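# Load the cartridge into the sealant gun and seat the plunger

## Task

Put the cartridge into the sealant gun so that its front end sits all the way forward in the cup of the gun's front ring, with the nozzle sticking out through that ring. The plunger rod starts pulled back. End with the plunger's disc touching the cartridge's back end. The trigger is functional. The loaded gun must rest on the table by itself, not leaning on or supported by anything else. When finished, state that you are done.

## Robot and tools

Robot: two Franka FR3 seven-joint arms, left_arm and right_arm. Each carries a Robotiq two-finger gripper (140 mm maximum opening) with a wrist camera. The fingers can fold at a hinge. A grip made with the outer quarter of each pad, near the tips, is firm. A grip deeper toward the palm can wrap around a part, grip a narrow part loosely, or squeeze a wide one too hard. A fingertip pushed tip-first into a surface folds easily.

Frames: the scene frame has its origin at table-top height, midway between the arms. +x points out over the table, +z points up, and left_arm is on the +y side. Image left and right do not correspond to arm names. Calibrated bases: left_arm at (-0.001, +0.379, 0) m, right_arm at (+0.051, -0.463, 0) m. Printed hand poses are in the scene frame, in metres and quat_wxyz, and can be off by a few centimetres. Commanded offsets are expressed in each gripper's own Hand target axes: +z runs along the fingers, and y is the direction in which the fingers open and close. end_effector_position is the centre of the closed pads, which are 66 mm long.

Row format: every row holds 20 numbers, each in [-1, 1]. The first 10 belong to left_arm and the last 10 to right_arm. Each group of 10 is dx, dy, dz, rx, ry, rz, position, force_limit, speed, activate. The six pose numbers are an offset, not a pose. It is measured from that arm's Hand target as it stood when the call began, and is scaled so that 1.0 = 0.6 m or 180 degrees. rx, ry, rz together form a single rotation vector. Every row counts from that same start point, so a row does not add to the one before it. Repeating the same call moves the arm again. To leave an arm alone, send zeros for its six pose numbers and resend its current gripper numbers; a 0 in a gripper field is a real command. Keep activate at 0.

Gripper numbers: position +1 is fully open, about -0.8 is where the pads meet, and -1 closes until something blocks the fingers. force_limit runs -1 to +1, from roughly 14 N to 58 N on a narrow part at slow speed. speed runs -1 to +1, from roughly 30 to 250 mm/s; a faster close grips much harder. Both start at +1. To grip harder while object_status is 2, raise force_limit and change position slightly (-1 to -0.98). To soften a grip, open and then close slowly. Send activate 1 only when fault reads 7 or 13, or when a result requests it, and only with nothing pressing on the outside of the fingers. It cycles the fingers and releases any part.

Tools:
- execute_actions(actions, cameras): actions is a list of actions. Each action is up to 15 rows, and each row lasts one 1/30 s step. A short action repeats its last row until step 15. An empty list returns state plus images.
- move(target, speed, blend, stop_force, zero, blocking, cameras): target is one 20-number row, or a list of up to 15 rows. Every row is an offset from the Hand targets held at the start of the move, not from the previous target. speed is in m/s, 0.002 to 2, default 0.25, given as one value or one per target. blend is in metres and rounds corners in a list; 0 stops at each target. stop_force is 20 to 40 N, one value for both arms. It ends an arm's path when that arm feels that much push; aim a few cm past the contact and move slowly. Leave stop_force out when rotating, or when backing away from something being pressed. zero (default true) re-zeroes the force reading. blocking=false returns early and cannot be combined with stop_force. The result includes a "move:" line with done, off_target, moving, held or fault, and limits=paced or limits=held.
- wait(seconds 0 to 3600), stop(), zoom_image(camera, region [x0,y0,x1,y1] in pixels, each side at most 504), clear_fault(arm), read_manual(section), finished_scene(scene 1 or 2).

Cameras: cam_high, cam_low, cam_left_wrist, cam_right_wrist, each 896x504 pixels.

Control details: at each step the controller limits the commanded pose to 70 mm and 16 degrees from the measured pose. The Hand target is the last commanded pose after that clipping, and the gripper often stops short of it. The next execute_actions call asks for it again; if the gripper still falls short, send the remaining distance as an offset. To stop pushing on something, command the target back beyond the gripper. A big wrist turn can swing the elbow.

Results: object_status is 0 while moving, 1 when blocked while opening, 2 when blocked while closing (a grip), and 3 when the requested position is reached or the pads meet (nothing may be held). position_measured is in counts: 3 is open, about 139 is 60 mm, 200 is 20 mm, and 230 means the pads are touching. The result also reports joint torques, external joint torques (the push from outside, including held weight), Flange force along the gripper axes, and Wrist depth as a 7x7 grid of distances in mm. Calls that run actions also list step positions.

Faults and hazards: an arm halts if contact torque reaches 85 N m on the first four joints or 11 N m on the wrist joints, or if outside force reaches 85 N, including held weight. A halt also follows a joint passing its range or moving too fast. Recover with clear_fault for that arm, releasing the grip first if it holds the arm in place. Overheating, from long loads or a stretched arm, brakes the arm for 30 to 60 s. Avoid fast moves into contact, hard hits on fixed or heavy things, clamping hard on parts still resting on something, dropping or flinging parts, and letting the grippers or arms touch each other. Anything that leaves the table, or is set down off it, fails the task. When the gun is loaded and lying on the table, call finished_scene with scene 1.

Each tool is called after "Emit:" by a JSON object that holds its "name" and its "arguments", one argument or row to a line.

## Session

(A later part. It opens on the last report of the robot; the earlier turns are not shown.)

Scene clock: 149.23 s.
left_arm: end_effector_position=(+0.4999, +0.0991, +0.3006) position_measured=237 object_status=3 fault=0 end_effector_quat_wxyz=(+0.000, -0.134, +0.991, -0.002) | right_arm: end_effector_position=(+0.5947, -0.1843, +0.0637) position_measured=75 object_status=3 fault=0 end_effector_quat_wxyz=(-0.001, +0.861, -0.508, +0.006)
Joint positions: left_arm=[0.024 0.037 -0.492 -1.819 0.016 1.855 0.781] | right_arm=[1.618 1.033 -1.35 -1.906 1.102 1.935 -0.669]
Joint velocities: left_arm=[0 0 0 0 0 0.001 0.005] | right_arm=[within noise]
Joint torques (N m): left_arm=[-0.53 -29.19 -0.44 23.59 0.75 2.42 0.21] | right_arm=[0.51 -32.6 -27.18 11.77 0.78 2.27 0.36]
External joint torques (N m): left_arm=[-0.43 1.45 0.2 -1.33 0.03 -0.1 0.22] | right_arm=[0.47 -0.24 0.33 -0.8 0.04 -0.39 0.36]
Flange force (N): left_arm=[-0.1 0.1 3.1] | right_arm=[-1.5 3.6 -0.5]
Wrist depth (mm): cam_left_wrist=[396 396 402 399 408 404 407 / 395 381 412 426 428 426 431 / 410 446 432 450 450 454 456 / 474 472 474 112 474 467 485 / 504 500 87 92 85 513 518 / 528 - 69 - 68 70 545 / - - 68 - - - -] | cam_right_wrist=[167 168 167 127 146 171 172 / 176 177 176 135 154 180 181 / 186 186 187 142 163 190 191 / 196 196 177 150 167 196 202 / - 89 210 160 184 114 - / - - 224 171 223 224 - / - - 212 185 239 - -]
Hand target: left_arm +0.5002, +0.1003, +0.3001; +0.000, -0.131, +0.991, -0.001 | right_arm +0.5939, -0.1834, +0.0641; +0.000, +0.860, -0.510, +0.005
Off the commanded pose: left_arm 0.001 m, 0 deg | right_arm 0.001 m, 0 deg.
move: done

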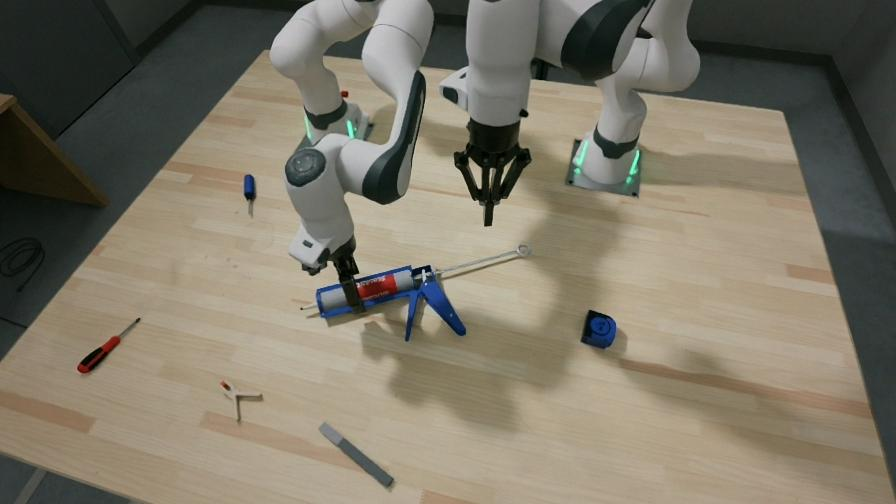

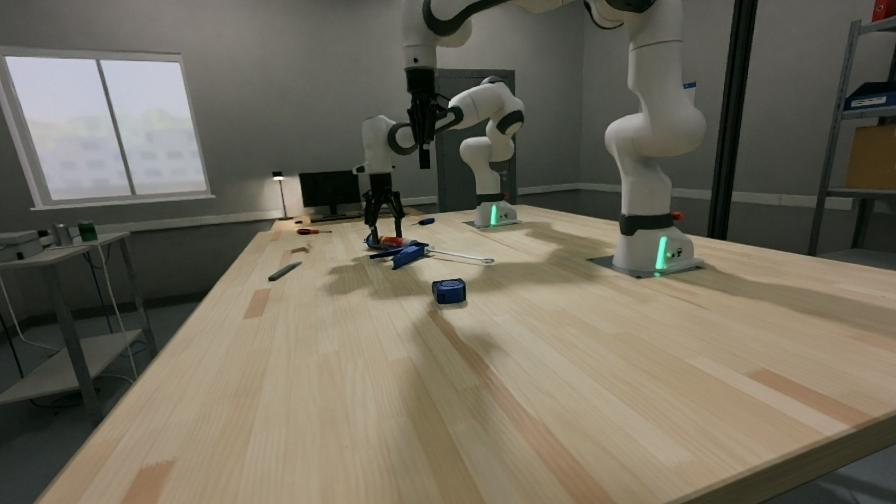

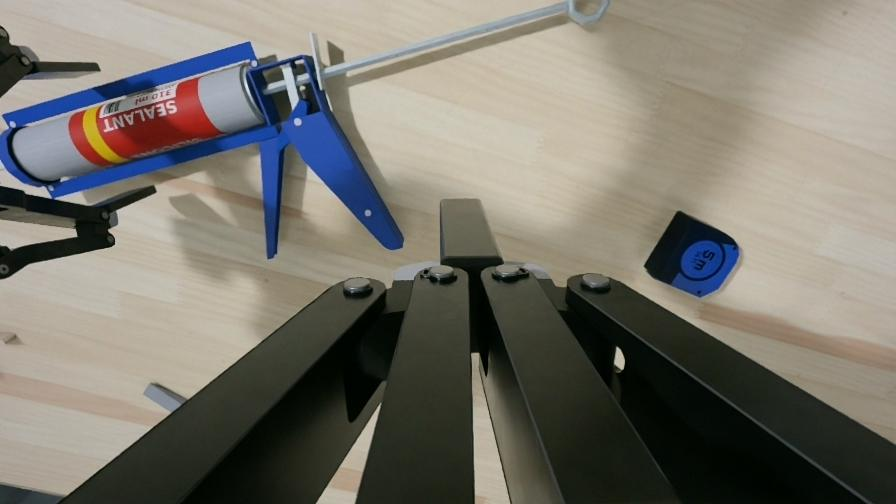

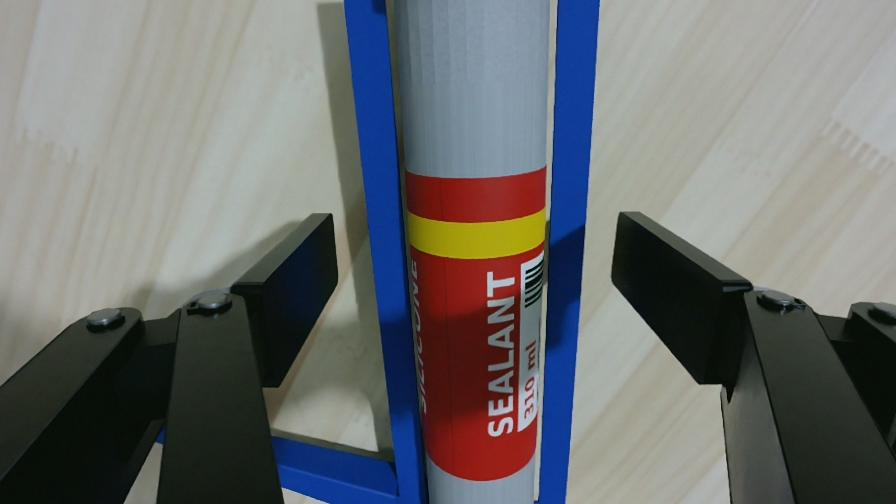

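Emit:
{"name": "move", "arguments": {
  "target": [0,0,0,0,0,0,-1,0,1,0, 0,0,0,0,0,0,-1,-0.3,-1,0],
  "speed": 0.1,
  "cameras": ["cam_right_wrist","cam_left_wrist"]
}}

Emit:
{"name": "zoom_image", "arguments": {
  "camera": "cam_left_wrist",
  "region": [0, 105, 90, 205]
}}

Scene clock: 154.97 s.
left_arm: end_effector_position=(+0.4999, +0.0991, +0.3006) position_measured=237 object_status=3 fault=0 end_effector_quat_wxyz=(+0.000, -0.133, +0.991, -0.002) | right_arm: end_effector_position=(+0.5969, -0.1844, +0.0670) position_measured=159 object_status=0 fault=0 end_effector_quat_wxyz=(-0.002, +0.861, -0.508, +0.008)
Joint positions: left_arm=[0.024 0.037 -0.492 -1.819 0.016 1.855 0.783] | right_arm=[1.618 1.033 -1.356 -1.903 1.101 1.934 -0.669]
Joint torques (N m): left_arm=[-0.59 -29.16 -0.32 23.57 0.75 2.42 0.14] | right_arm=[0.58 -31.02 -24.39 10.32 0.89 1.91 0.32]
External joint torques (N m): left_arm=[-0.58 1.47 0.22 -1.37 0.02 -0.1 0.14] | right_arm=[0.38 1.4 3.2 -2.41 0.14 -0.77 0.32]
Flange force (N): left_arm=[0.0 -0.1 3.2] | right_arm=[-1.3 4.4 6.1]
Wrist depth (mm): cam_left_wrist=[398 400 399 404 406 405 405 / 389 383 417 427 429 430 431 / 387 447 432 449 455 454 454 / 470 472 473 112 475 472 489 / 502 496 87 92 85 504 519 / 533 - 69 - 68 70 545 / - - 68 - - - -] | cam_right_wrist=[171 171 170 - 170 174 176 / 180 181 179 138 179 183 183 / 190 191 189 145 168 193 193 / 201 201 200 152 157 204 205 / 213 93 90 162 120 89 215 / - - - 175 187 - - / - - - 183 - - -]
Hand target: left_arm +0.5002, +0.1003, +0.3001; +0.000, -0.131, +0.991, -0.001 | right_arm +0.5939, -0.1834, +0.0641; +0.000, +0.860, -0.510, +0.005
Off the commanded pose: left_arm 0.001 m, 0 deg | right_arm 0.004 m, 0 deg.
move: done
Images, in order (width x height): cam_left_wrist 896x504, cam_right_wrist 896x504.

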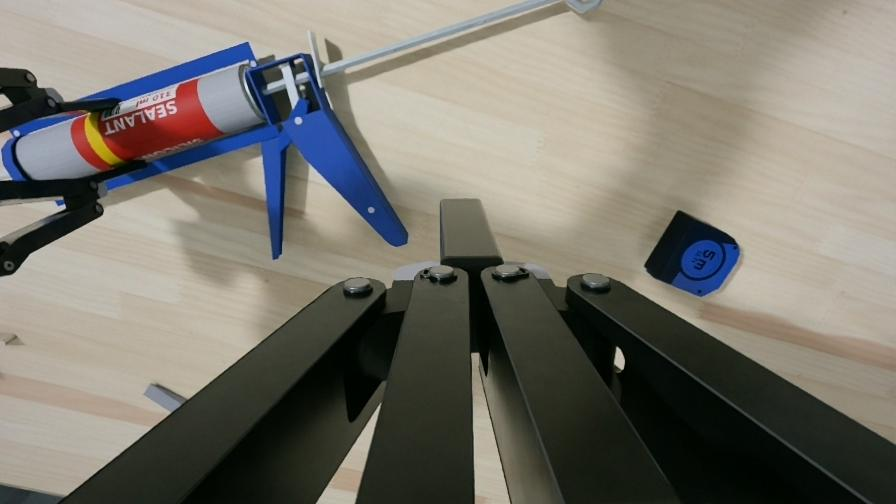

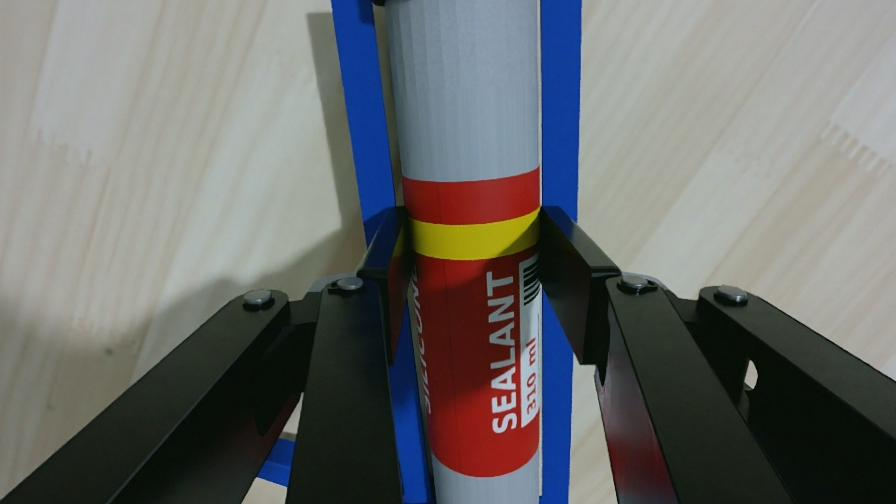

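Scaled by 5.040 from the camera's image (finer frame: 1280x720).

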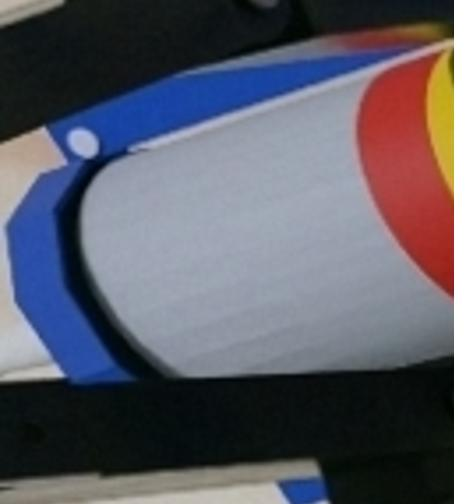

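Emit:
{"name": "execute_actions", "arguments": {
  "actions": [
    [[0,0,0,0,0,0,-1,0,1,0, 0,0,0,0,0,0,-1,-0.3,-1,0]]
  ],
  "cameras": ["cam_right_wrist"]
}}

Scene clock: 155.90 s.
left_arm: end_effector_position=(+0.4999, +0.0991, +0.3006) position_measured=237 object_status=3 fault=0 end_effector_quat_wxyz=(+0.000, -0.133, +0.991, -0.002) | right_arm: end_effector_position=(+0.5969, -0.1844, +0.0670) position_measured=159 object_status=2 fault=0 end_effector_quat_wxyz=(-0.002, +0.861, -0.508, +0.008)
Joint positions: left_arm=[0.024 0.037 -0.492 -1.819 0.016 1.855 0.783] | right_arm=[1.618 1.033 -1.356 -1.903 1.101 1.934 -0.669]
Joint torques (N m): left_arm=[-0.57 -29.16 -0.32 23.61 0.75 2.42 0.14] | right_arm=[0.53 -30.96 -24.37 10.28 0.89 1.92 0.35]
External joint torques (N m): left_arm=[-0.73 1.38 0.06 -1.29 0.01 -0.09 0.14] | right_arm=[0.55 1.43 3.3 -2.36 0.15 -0.78 0.35]
Flange force (N): left_arm=[0.2 -0.4 3.1] | right_arm=[-1.7 4.5 6.1]
Wrist depth (mm): cam_left_wrist=[399 398 400 404 403 407 407 / 391 384 415 426 427 427 428 / 387 446 429 451 447 453 458 / 473 474 474 112 477 469 488 / 502 492 87 92 85 506 517 / 527 - 69 - 68 70 548 / - - 68 - - - -] | cam_right_wrist=[171 171 170 130 170 174 176 / 179 180 180 138 179 183 183 / 189 190 189 147 168 193 194 / 201 202 200 152 157 203 205 / 212 94 90 162 120 89 213 / - - - 175 188 - - / - - - 186 - - -]
Hand target: left_arm +0.5002, +0.1003, +0.3001; +0.000, -0.131, +0.991, -0.001 | right_arm +0.5939, -0.1834, +0.0641; +0.000, +0.860, -0.510, +0.005
Off the commanded pose: left_arm 0.001 m, 0 deg | right_arm 0.004 m, 0 deg.
Step readings (end_effector_position of left_arm | right_arm):
0: (+0.4999, +0.0991, +0.3006) | (+0.5969, -0.1844, +0.0670)
1: (+0.4999, +0.0991, +0.3006) | (+0.5969, -0.1844, +0.0670)
2: (+0.4999, +0.0991, +0.3006) | (+0.5969, -0.1844, +0.0670)
4: (+0.4999, +0.0991, +0.3006) | (+0.5969, -0.1844, +0.0670)
8: (+0.4999, +0.0991, +0.3006) | (+0.5969, -0.1844, +0.0670)
15: (+0.4999, +0.0991, +0.3006) | (+0.5969, -0.1844, +0.0670)

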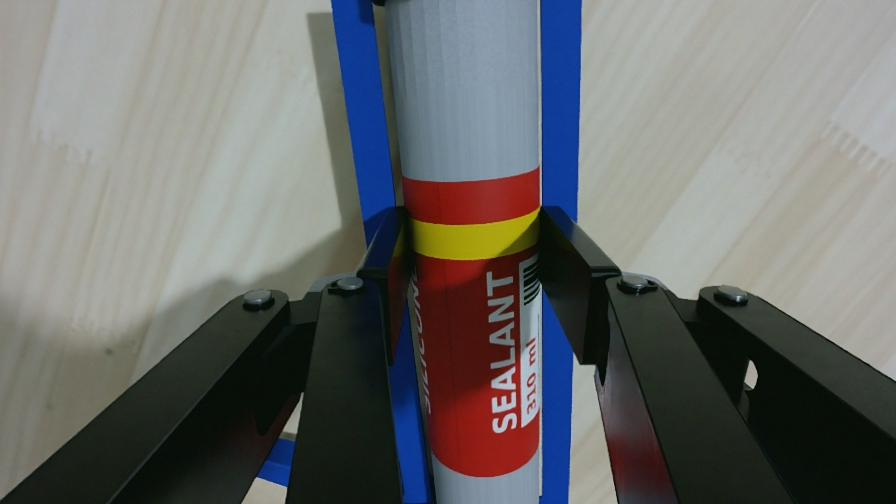

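Emit:
{"name": "move", "arguments": {
  "target": [0,0,0,0,0,0,-1,0,1,0, 0.0018,-0.0062,-0.0083,0,0.0039,0,-1,-0.3,-1,0],
  "speed": 0.02,
  "cameras": ["cam_right_wrist","cam_left_wrist","cam_high"]
}}

Emit:
{"name": "zoom_image", "arguments": {
  "camera": "cam_left_wrist",
  "region": [0, 105, 90, 205]
}}

Emit:
{"name": "zoom_image", "arguments": {
  "camera": "cam_right_wrist",
  "region": [320, 0, 620, 230]
}}

Emit:
{"name": "zoom_image", "arguments": {
  "camera": "cam_high",
  "region": [290, 280, 350, 325]
}}

Scene clock: 157.57 s.
left_arm: end_effector_position=(+0.4999, +0.0991, +0.3006) position_measured=237 object_status=3 fault=0 end_effector_quat_wxyz=(+0.000, -0.133, +0.991, -0.002) | right_arm: end_effector_position=(+0.5976, -0.1833, +0.0682) position_measured=159 object_status=2 fault=0 end_effector_quat_wxyz=(+0.003, +0.862, -0.506, +0.010)
Joint positions: left_arm=[0.024 0.037 -0.492 -1.819 0.016 1.855 0.783] | right_arm=[1.618 1.04 -1.358 -1.892 1.092 1.928 -0.662]
Joint velocities: left_arm=[within noise] | right_arm=[0.001 0 0 0.001 -0.002 -0.002 0.005]
Joint torques (N m): left_arm=[-0.56 -29.21 -0.37 23.52 0.76 2.41 0.13] | right_arm=[0.38 -32.85 -27.69 12.35 0.95 2.24 0.45]
External joint torques (N m): left_arm=[-0.47 1.59 0.25 -1.52 0.03 -0.13 0.13] | right_arm=[0.16 -0.25 -0.06 -0.27 0.22 -0.44 0.45]
Flange force (N): left_arm=[0.1 0.1 3.5] | right_arm=[-1.0 0.9 -0.9]
Wrist depth (mm): cam_left_wrist=[399 397 398 405 405 405 409 / 389 385 415 425 430 428 431 / 393 448 430 450 453 453 455 / 473 476 473 112 474 469 480 / 503 498 87 92 85 510 521 / 528 - 69 - 68 70 544 / - - 68 - - - -] | cam_right_wrist=[172 173 172 131 151 176 177 / 181 182 180 - 181 186 186 / 190 191 191 148 169 194 195 / 201 202 201 152 157 206 207 / 213 93 90 162 120 89 217 / - - - 174 185 - - / - - - 187 - - -]
Hand target: left_arm +0.5002, +0.1003, +0.3001; +0.000, -0.131, +0.991, -0.001 | right_arm +0.5976, -0.1825, +0.0691; +0.003, +0.860, -0.510, +0.010
Off the commanded pose: left_arm 0.001 m, 0 deg | right_arm 0.001 m, 1 deg.
move: done
Images, in order (width x height): cam_high 896x504, cam_left_wrist 896x504, cam_right_wrist 896x504.

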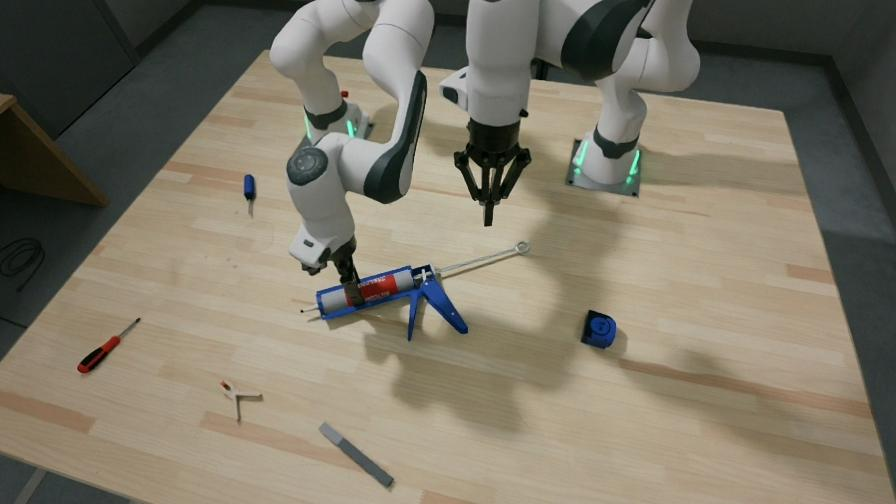

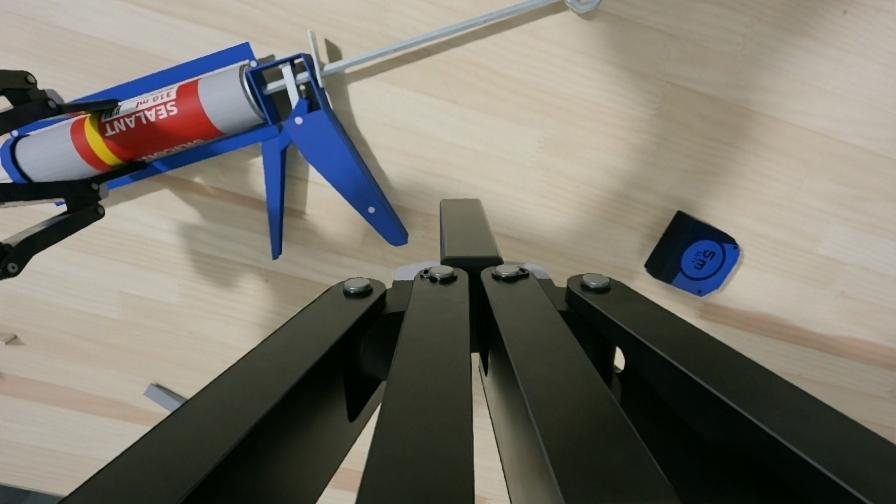

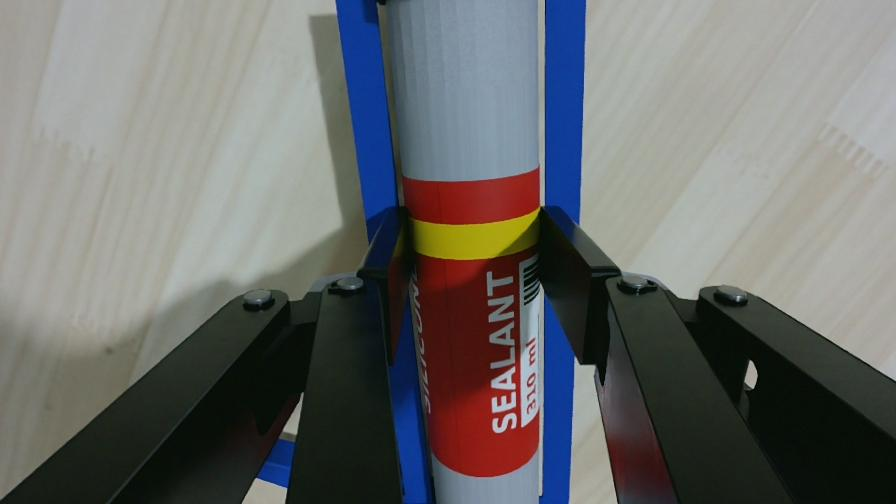

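Scaled by 5.040 from the camera's image (finer frame: 1280x720).

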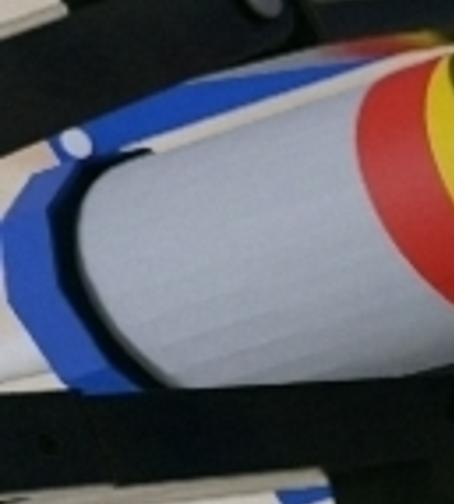

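Scaled by 1.680 from the camera's image (finer frame: 1280x720).

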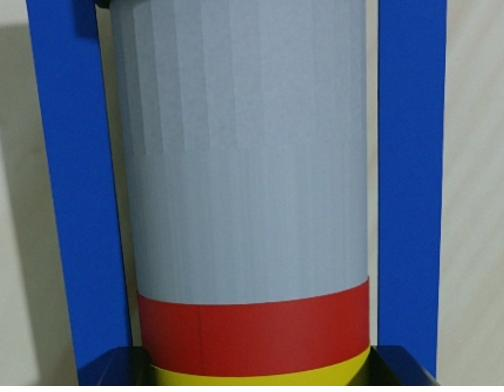

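Scaled by 8.400 from the camera's image (finer frame: 1280x720).

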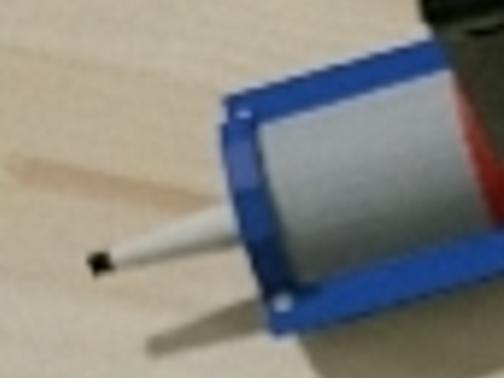

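Emit:
{"name": "move", "arguments": {
  "target": [
    [0,0,0,0,0,0,-1,0,1,0, 0,0,-0.0029,0,0,0,-1,-0.3,-1,0],
    [0,0,0,0,0,0,-1,0,1,0, 0.0150,-0.0007,-0.0029,0,0,0,-1,-0.3,-1,0]
  ],
  "speed": 0.02,
  "cameras": ["cam_right_wrist","cam_left_wrist","cam_high"]
}}

Emit:
{"name": "zoom_image", "arguments": {
  "camera": "cam_left_wrist",
  "region": [0, 105, 90, 205]
}}

Emit:
{"name": "zoom_image", "arguments": {
  "camera": "cam_high",
  "region": [290, 280, 350, 325]
}}

Scene clock: 159.17 s.
left_arm: end_effector_position=(+0.4999, +0.0991, +0.3006) position_measured=237 object_status=3 fault=0 end_effector_quat_wxyz=(+0.000, -0.133, +0.991, -0.002) | right_arm: end_effector_position=(+0.6010, -0.1886, +0.0699) position_measured=159 object_status=2 fault=0 end_effector_quat_wxyz=(+0.002, +0.859, -0.511, +0.009)
Joint positions: left_arm=[0.024 0.037 -0.492 -1.819 0.016 1.855 0.783] | right_arm=[1.605 1.04 -1.36 -1.887 1.092 1.921 -0.66]
Joint torques (N m): left_arm=[-0.56 -29.17 -0.36 23.58 0.75 2.41 0.13] | right_arm=[-1.1 -33.31 -28.13 11.96 0.52 2.69 -0.08]
External joint torques (N m): left_arm=[-0.53 1.54 0.22 -1.4 0.03 -0.11 0.13] | right_arm=[-1.02 -0.63 -0.33 -0.55 -0.21 0.01 -0.08]
Flange force (N): left_arm=[-0.1 -0.2 3.3] | right_arm=[1.9 0.3 -0.5]
Wrist depth (mm): cam_left_wrist=[400 397 401 400 405 405 408 / 390 386 415 428 428 429 426 / 389 447 429 450 450 455 456 / 475 474 474 112 472 472 485 / 507 502 87 92 85 507 517 / 531 - 69 - 68 71 545 / - - 68 - - - -] | cam_right_wrist=[173 173 173 130 173 178 178 / 183 183 182 138 160 187 187 / 192 193 193 145 170 196 197 / 202 203 202 152 157 208 208 / 214 93 90 163 140 89 218 / - - - 176 196 - - / - - - 188 - - -]
Hand target: left_arm +0.5002, +0.1003, +0.3001; +0.000, -0.131, +0.991, -0.001 | right_arm +0.6023, -0.1902, +0.0710; +0.003, +0.860, -0.510, +0.010
Off the commanded pose: left_arm 0.001 m, 0 deg | right_arm 0.002 m, 0 deg.
move: done
Images, in order (width x height): cam_high 896x504, cam_left_wrist 896x504, cam_right_wrist 896x504.

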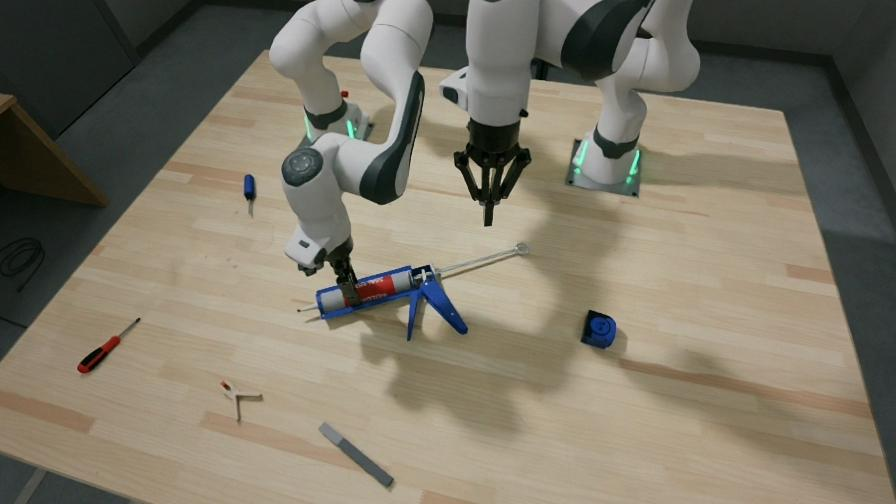

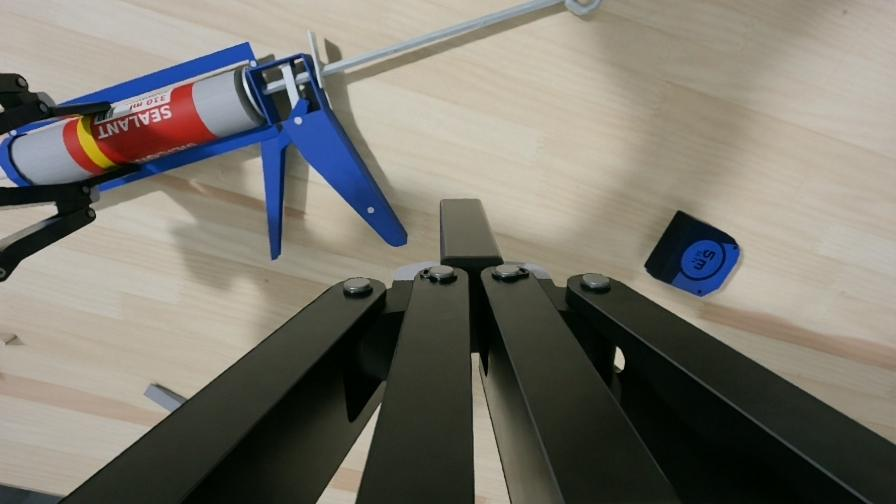

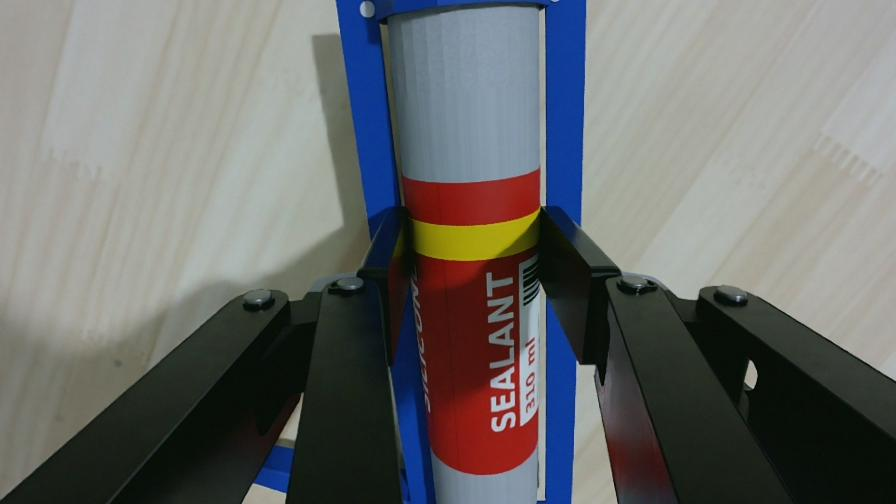

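Scaled by 5.040 from the camera's image (finer frame: 1280x720).

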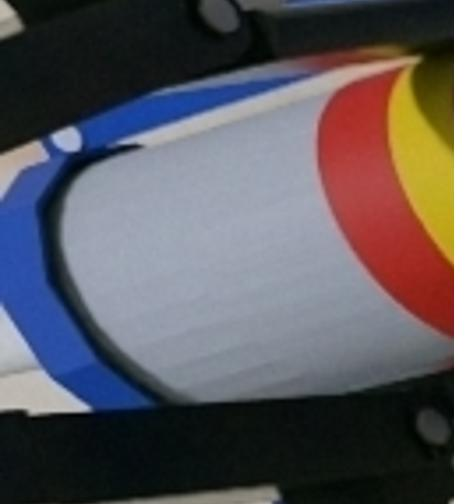

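Scaled by 8.400 from the camera's image (finer frame: 1280x720).

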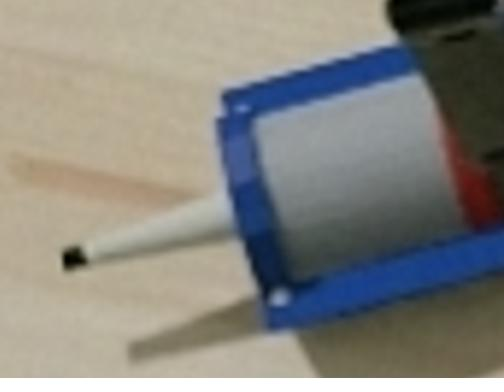

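Emit:
{"name": "move", "arguments": {
  "target": [0,0,0,0,0,0,-1,0,1,0, 0.0125,-0.0006,0,0,0,0,-1,-0.3,-1,0],
  "speed": 0.02,
  "cameras": ["cam_right_wrist","cam_left_wrist","cam_high"]
}}

Emit:
{"name": "zoom_image", "arguments": {
  "camera": "cam_left_wrist",
  "region": [0, 105, 90, 205]
}}

Emit:
{"name": "zoom_image", "arguments": {
  "camera": "cam_high",
  "region": [290, 280, 350, 325]
}}

Emit:
{"name": "zoom_image", "arguments": {
  "camera": "cam_right_wrist",
  "region": [320, 0, 620, 120]
}}

Scene clock: 160.23 s.
left_arm: end_effector_position=(+0.4999, +0.0991, +0.3006) position_measured=237 object_status=3 fault=0 end_effector_quat_wxyz=(+0.000, -0.133, +0.991, -0.002) | right_arm: end_effector_position=(+0.6039, -0.1938, +0.0695) position_measured=159 object_status=2 fault=0 end_effector_quat_wxyz=(+0.003, +0.859, -0.513, +0.008)
Joint positions: left_arm=[0.024 0.037 -0.492 -1.819 0.016 1.855 0.783] | right_arm=[1.592 1.04 -1.358 -1.884 1.092 1.919 -0.667]
Joint torques (N m): left_arm=[-0.59 -29.2 -0.28 23.52 0.76 2.42 0.17] | right_arm=[-1.65 -33.25 -28.64 11.8 0.37 2.95 -0.17]
External joint torques (N m): left_arm=[-0.44 1.61 0.42 -1.55 0.04 -0.13 0.17] | right_arm=[-1.61 -0.33 -0.76 -0.82 -0.37 0.26 -0.17]
Flange force (N): left_arm=[0.0 0.3 3.6] | right_arm=[2.9 0.2 -0.3]
Wrist depth (mm): cam_left_wrist=[398 395 399 402 404 405 407 / 389 385 415 426 430 429 429 / 385 443 432 452 452 454 455 / 471 474 474 112 474 468 483 / 505 499 87 92 85 507 515 / 533 - 69 - 68 71 542 / - - 68 - - - -] | cam_right_wrist=[172 173 172 129 173 177 178 / 182 182 182 136 182 187 187 / 191 192 193 145 168 197 197 / 202 203 201 152 158 207 209 / 214 93 90 162 140 89 219 / - - - 177 195 - - / - - - 187 - - -]
Hand target: left_arm +0.5002, +0.1003, +0.3001; +0.000, -0.131, +0.991, -0.001 | right_arm +0.6062, -0.1966, +0.0712; +0.003, +0.860, -0.510, +0.010
Off the commanded pose: left_arm 0.001 m, 0 deg | right_arm 0.004 m, 0 deg.
move: off_target (right_arm)
Images, in order (width x height): cam_high 896x504, cam_left_wrist 896x504, cam_right_wrist 896x504.

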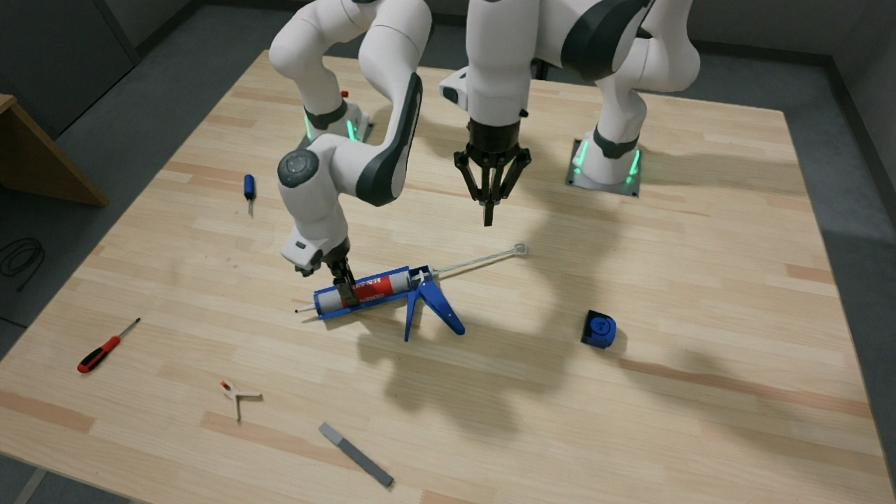

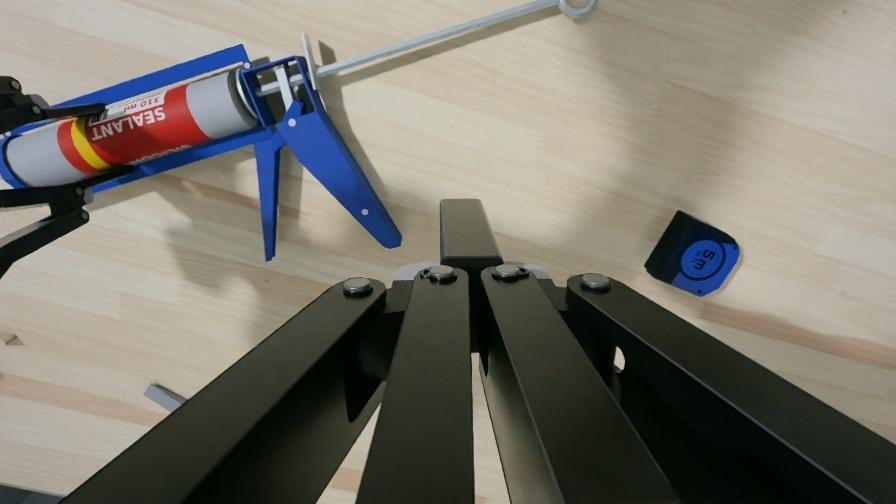

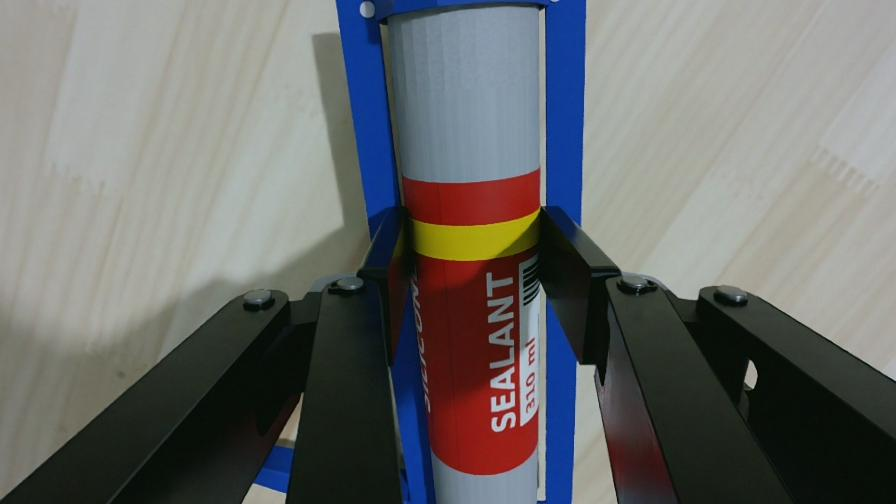

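Scaled by 5.040 from the camera's image (finer frame: 1280x720).

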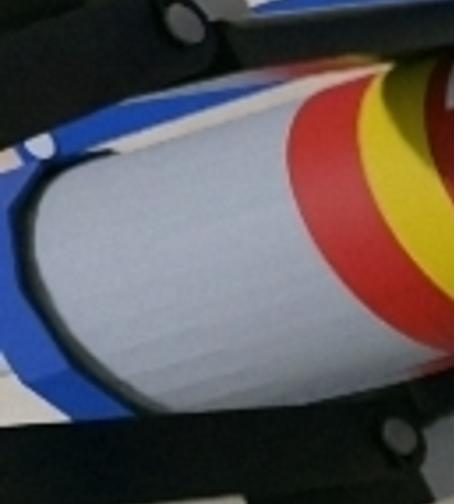

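Scaled by 8.400 from the camera's image (finer frame: 1280x720).

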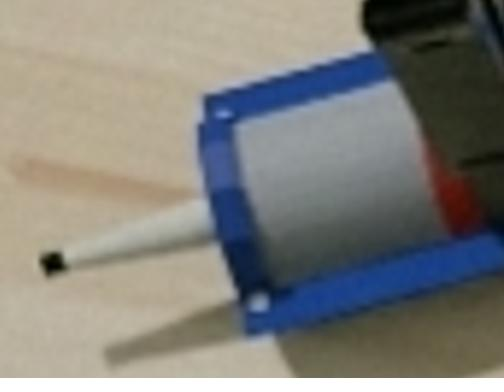

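Scaled by 1.680 from the camera's image (finer frame: 1280x720).

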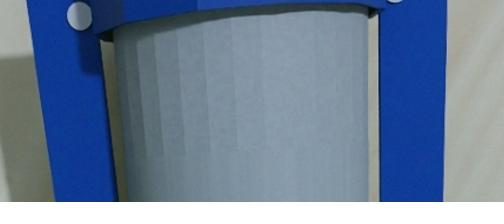

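Emit:
{"name": "move", "arguments": {
  "target": [0.2150,0.2567,0.3002,0,0,-0.5761,-1,0,1,0, 0,0,0,0,0,0,0.43,-0.3,-1,0],
  "speed": 0.4,
  "cameras": ["cam_high","cam_left_wrist","cam_right_wrist"]
}}

Emit:
{"name": "zoom_image", "arguments": {
  "camera": "cam_high",
  "region": [290, 280, 350, 325]
}}

Emit:
{"name": "zoom_image", "arguments": {
  "camera": "cam_right_wrist",
  "region": [320, 0, 620, 120]
}}

Scene clock: 166.17 s.
left_arm: end_effector_position=(+0.3351, +0.2160, +0.1192) position_measured=237 object_status=3 fault=0 end_effector_quat_wxyz=(+0.000, +0.858, -0.514, -0.001) | right_arm: end_effector_position=(+0.6052, -0.1956, +0.0705) position_measured=75 object_status=3 fault=0 end_effector_quat_wxyz=(+0.002, +0.858, -0.513, +0.009)
Joint positions: left_arm=[0.355 -0.519 -0.8 -2.731 -0.491 2.288 -0.577] | right_arm=[1.59 1.04 -1.36 -1.884 1.092 1.919 -0.668]
Joint velocities: left_arm=[-0.001 0.001 0 0 0 0 -0.006] | right_arm=[within noise]
Joint torques (N m): left_arm=[-0.15 -8.55 7.81 19.27 0.22 2.75 -0.38] | right_arm=[-0.37 -32.9 -27.29 11.78 0.51 2.56 -0.23]
External joint torques (N m): left_arm=[-0.16 -1.04 -0.12 -1.14 -0.37 0.1 -0.38] | right_arm=[-0.2 -0.09 0.59 -0.71 -0.22 -0.13 -0.23]
Flange force (N): left_arm=[-4.5 5.7 -0.7] | right_arm=[0.7 1.8 0.9]
Wrist depth (mm): cam_left_wrist=[238 238 239 238 239 239 240 / 250 250 251 248 251 252 251 / 264 265 264 263 265 266 265 / 271 279 275 118 276 280 282 / 293 292 87 92 85 293 297 / 310 - 69 - 68 71 312 / - - 68 - - - -] | cam_right_wrist=[174 175 174 132 174 178 179 / 183 184 183 139 183 187 188 / 193 193 194 148 192 197 199 / 202 203 175 157 177 204 209 / - 89 215 167 215 114 - / - - 231 178 231 235 - / - - 223 205 246 - -]
Hand target: left_arm +0.3355, +0.2152, +0.1199; +0.001, +0.861, -0.509, +0.000 | right_arm +0.6062, -0.1966, +0.0712; +0.003, +0.860, -0.510, +0.010
Off the commanded pose: left_arm 0.001 m, 1 deg | right_arm 0.002 m, 1 deg.
move: done

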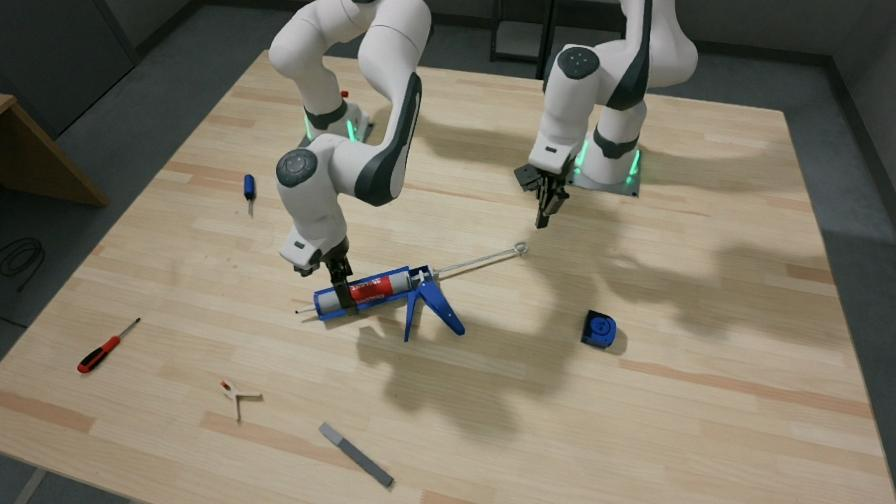

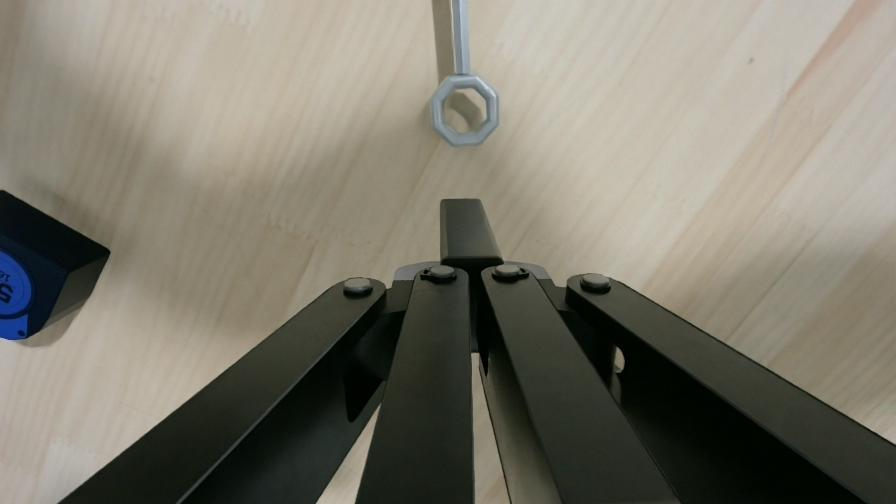

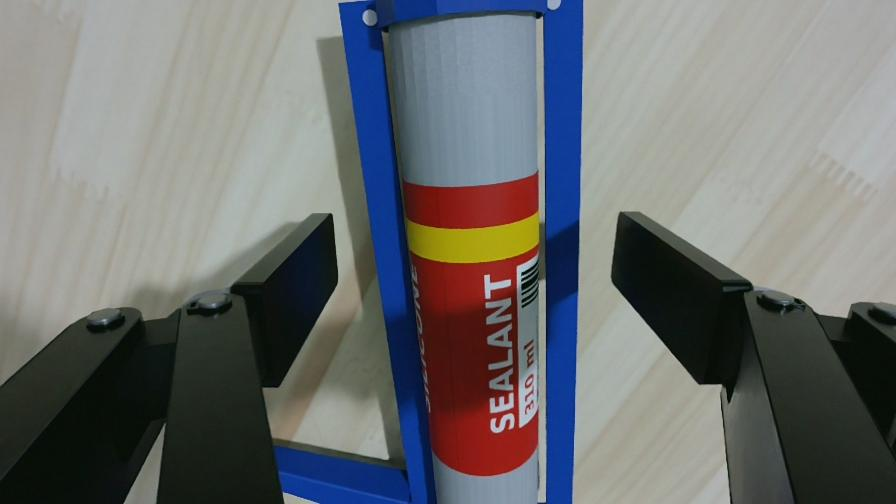

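Scaled by 8.400 from the camera's image (finer frame: 1280x720).

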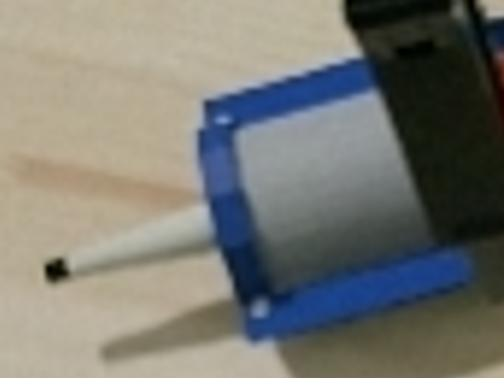

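Scaled by 1.680 from the camera's image (finer frame: 1280x720).

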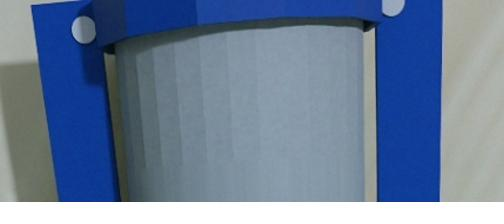

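Emit:
{"name": "move", "arguments": {
  "target": [0.0133,0.0083,0.1482,0,0,-0.0167,-1,0,1,0, -0.0007,0,0.0342,0,-0.0056,-0.0156,0.43,-0.3,-1,0],
  "speed": 0.12,
  "cameras": ["cam_left_wrist","cam_right_wrist"]
}}

Scene clock: 169.43 s.
left_arm: end_effector_position=(+0.3334, +0.2062, +0.0305) position_measured=237 object_status=3 fault=0 end_effector_quat_wxyz=(+0.002, +0.873, -0.488, -0.001) | right_arm: end_effector_position=(+0.6056, -0.1963, +0.0508) position_measured=75 object_status=3 fault=0 end_effector_quat_wxyz=(+0.001, +0.871, -0.491, +0.003)
Joint positions: left_arm=[0.564 -0.224 -1.078 -2.784 -0.423 2.637 -0.726] | right_arm=[1.56 1.039 -1.313 -1.884 1.105 1.95 -0.731]
Joint velocities: left_arm=[0 0.001 0.001 0.001 0.001 -0.001 -0.006] | right_arm=[within noise]
Joint torques (N m): left_arm=[-0.11 -8.92 4.21 16.24 0.41 3.01 -0.17] | right_arm=[-0.52 -34.49 -26.17 10.7 0.95 2.82 -0.25]
External joint torques (N m): left_arm=[-0.19 -0.29 -0.19 -0.59 0.03 0.38 -0.17] | right_arm=[-0.59 -0.99 1.2 -1.86 0.21 0.17 -0.24]
Flange force (N): left_arm=[0.0 0.0 0.0] | right_arm=[0.8 6.0 2.4]
Wrist depth (mm): cam_left_wrist=[155 155 155 156 156 157 157 / 163 163 163 160 164 165 165 / 171 172 172 169 173 174 173 / 181 181 181 117 182 183 184 / 192 190 87 92 85 192 195 / 201 - 69 - 68 71 205 / - - 68 - - - -] | cam_right_wrist=[157 156 155 115 131 159 160 / 163 164 163 122 142 168 168 / 172 173 172 132 150 177 178 / 182 182 154 135 154 135 189 / - 89 174 144 168 114 - / - - 208 153 206 209 - / - - 219 167 224 - -]
Hand target: left_arm +0.3349, +0.2057, +0.0310; +0.001, +0.874, -0.487, +0.000 | right_arm +0.6063, -0.1965, +0.0506; -0.001, +0.872, -0.489, +0.003
Off the commanded pose: left_arm 0.002 m, 0 deg | right_arm 0.001 m, 0 deg.
move: done

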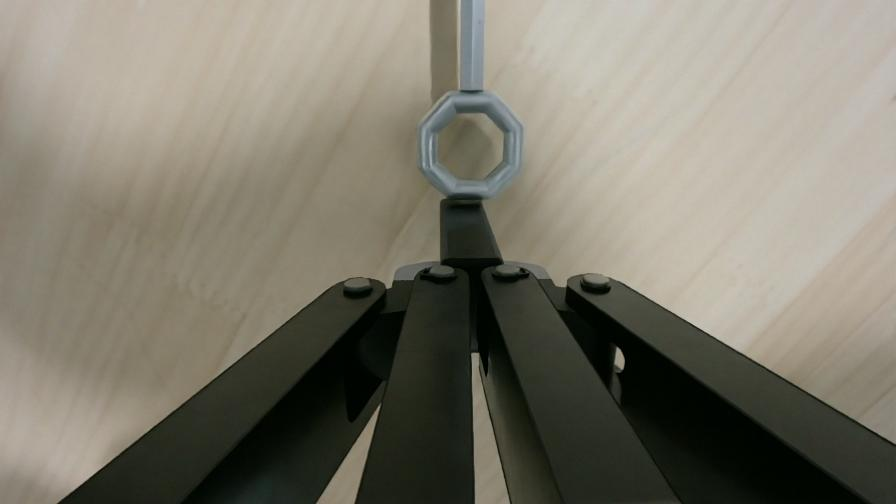

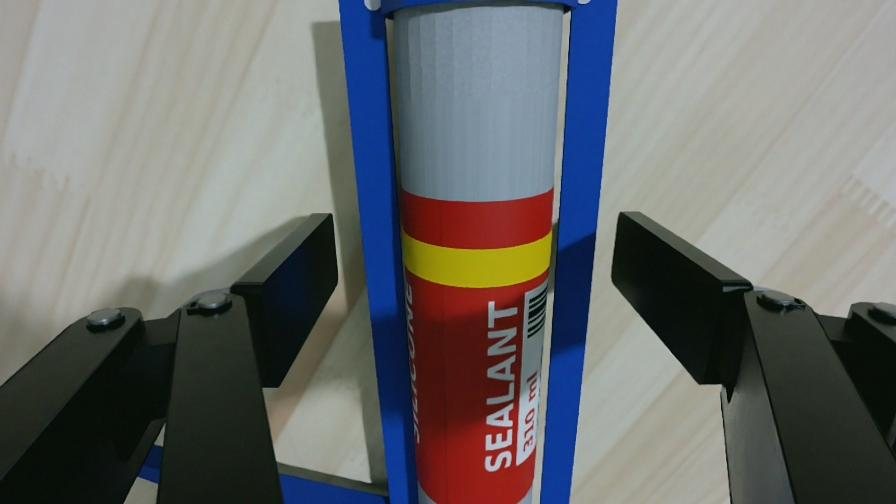

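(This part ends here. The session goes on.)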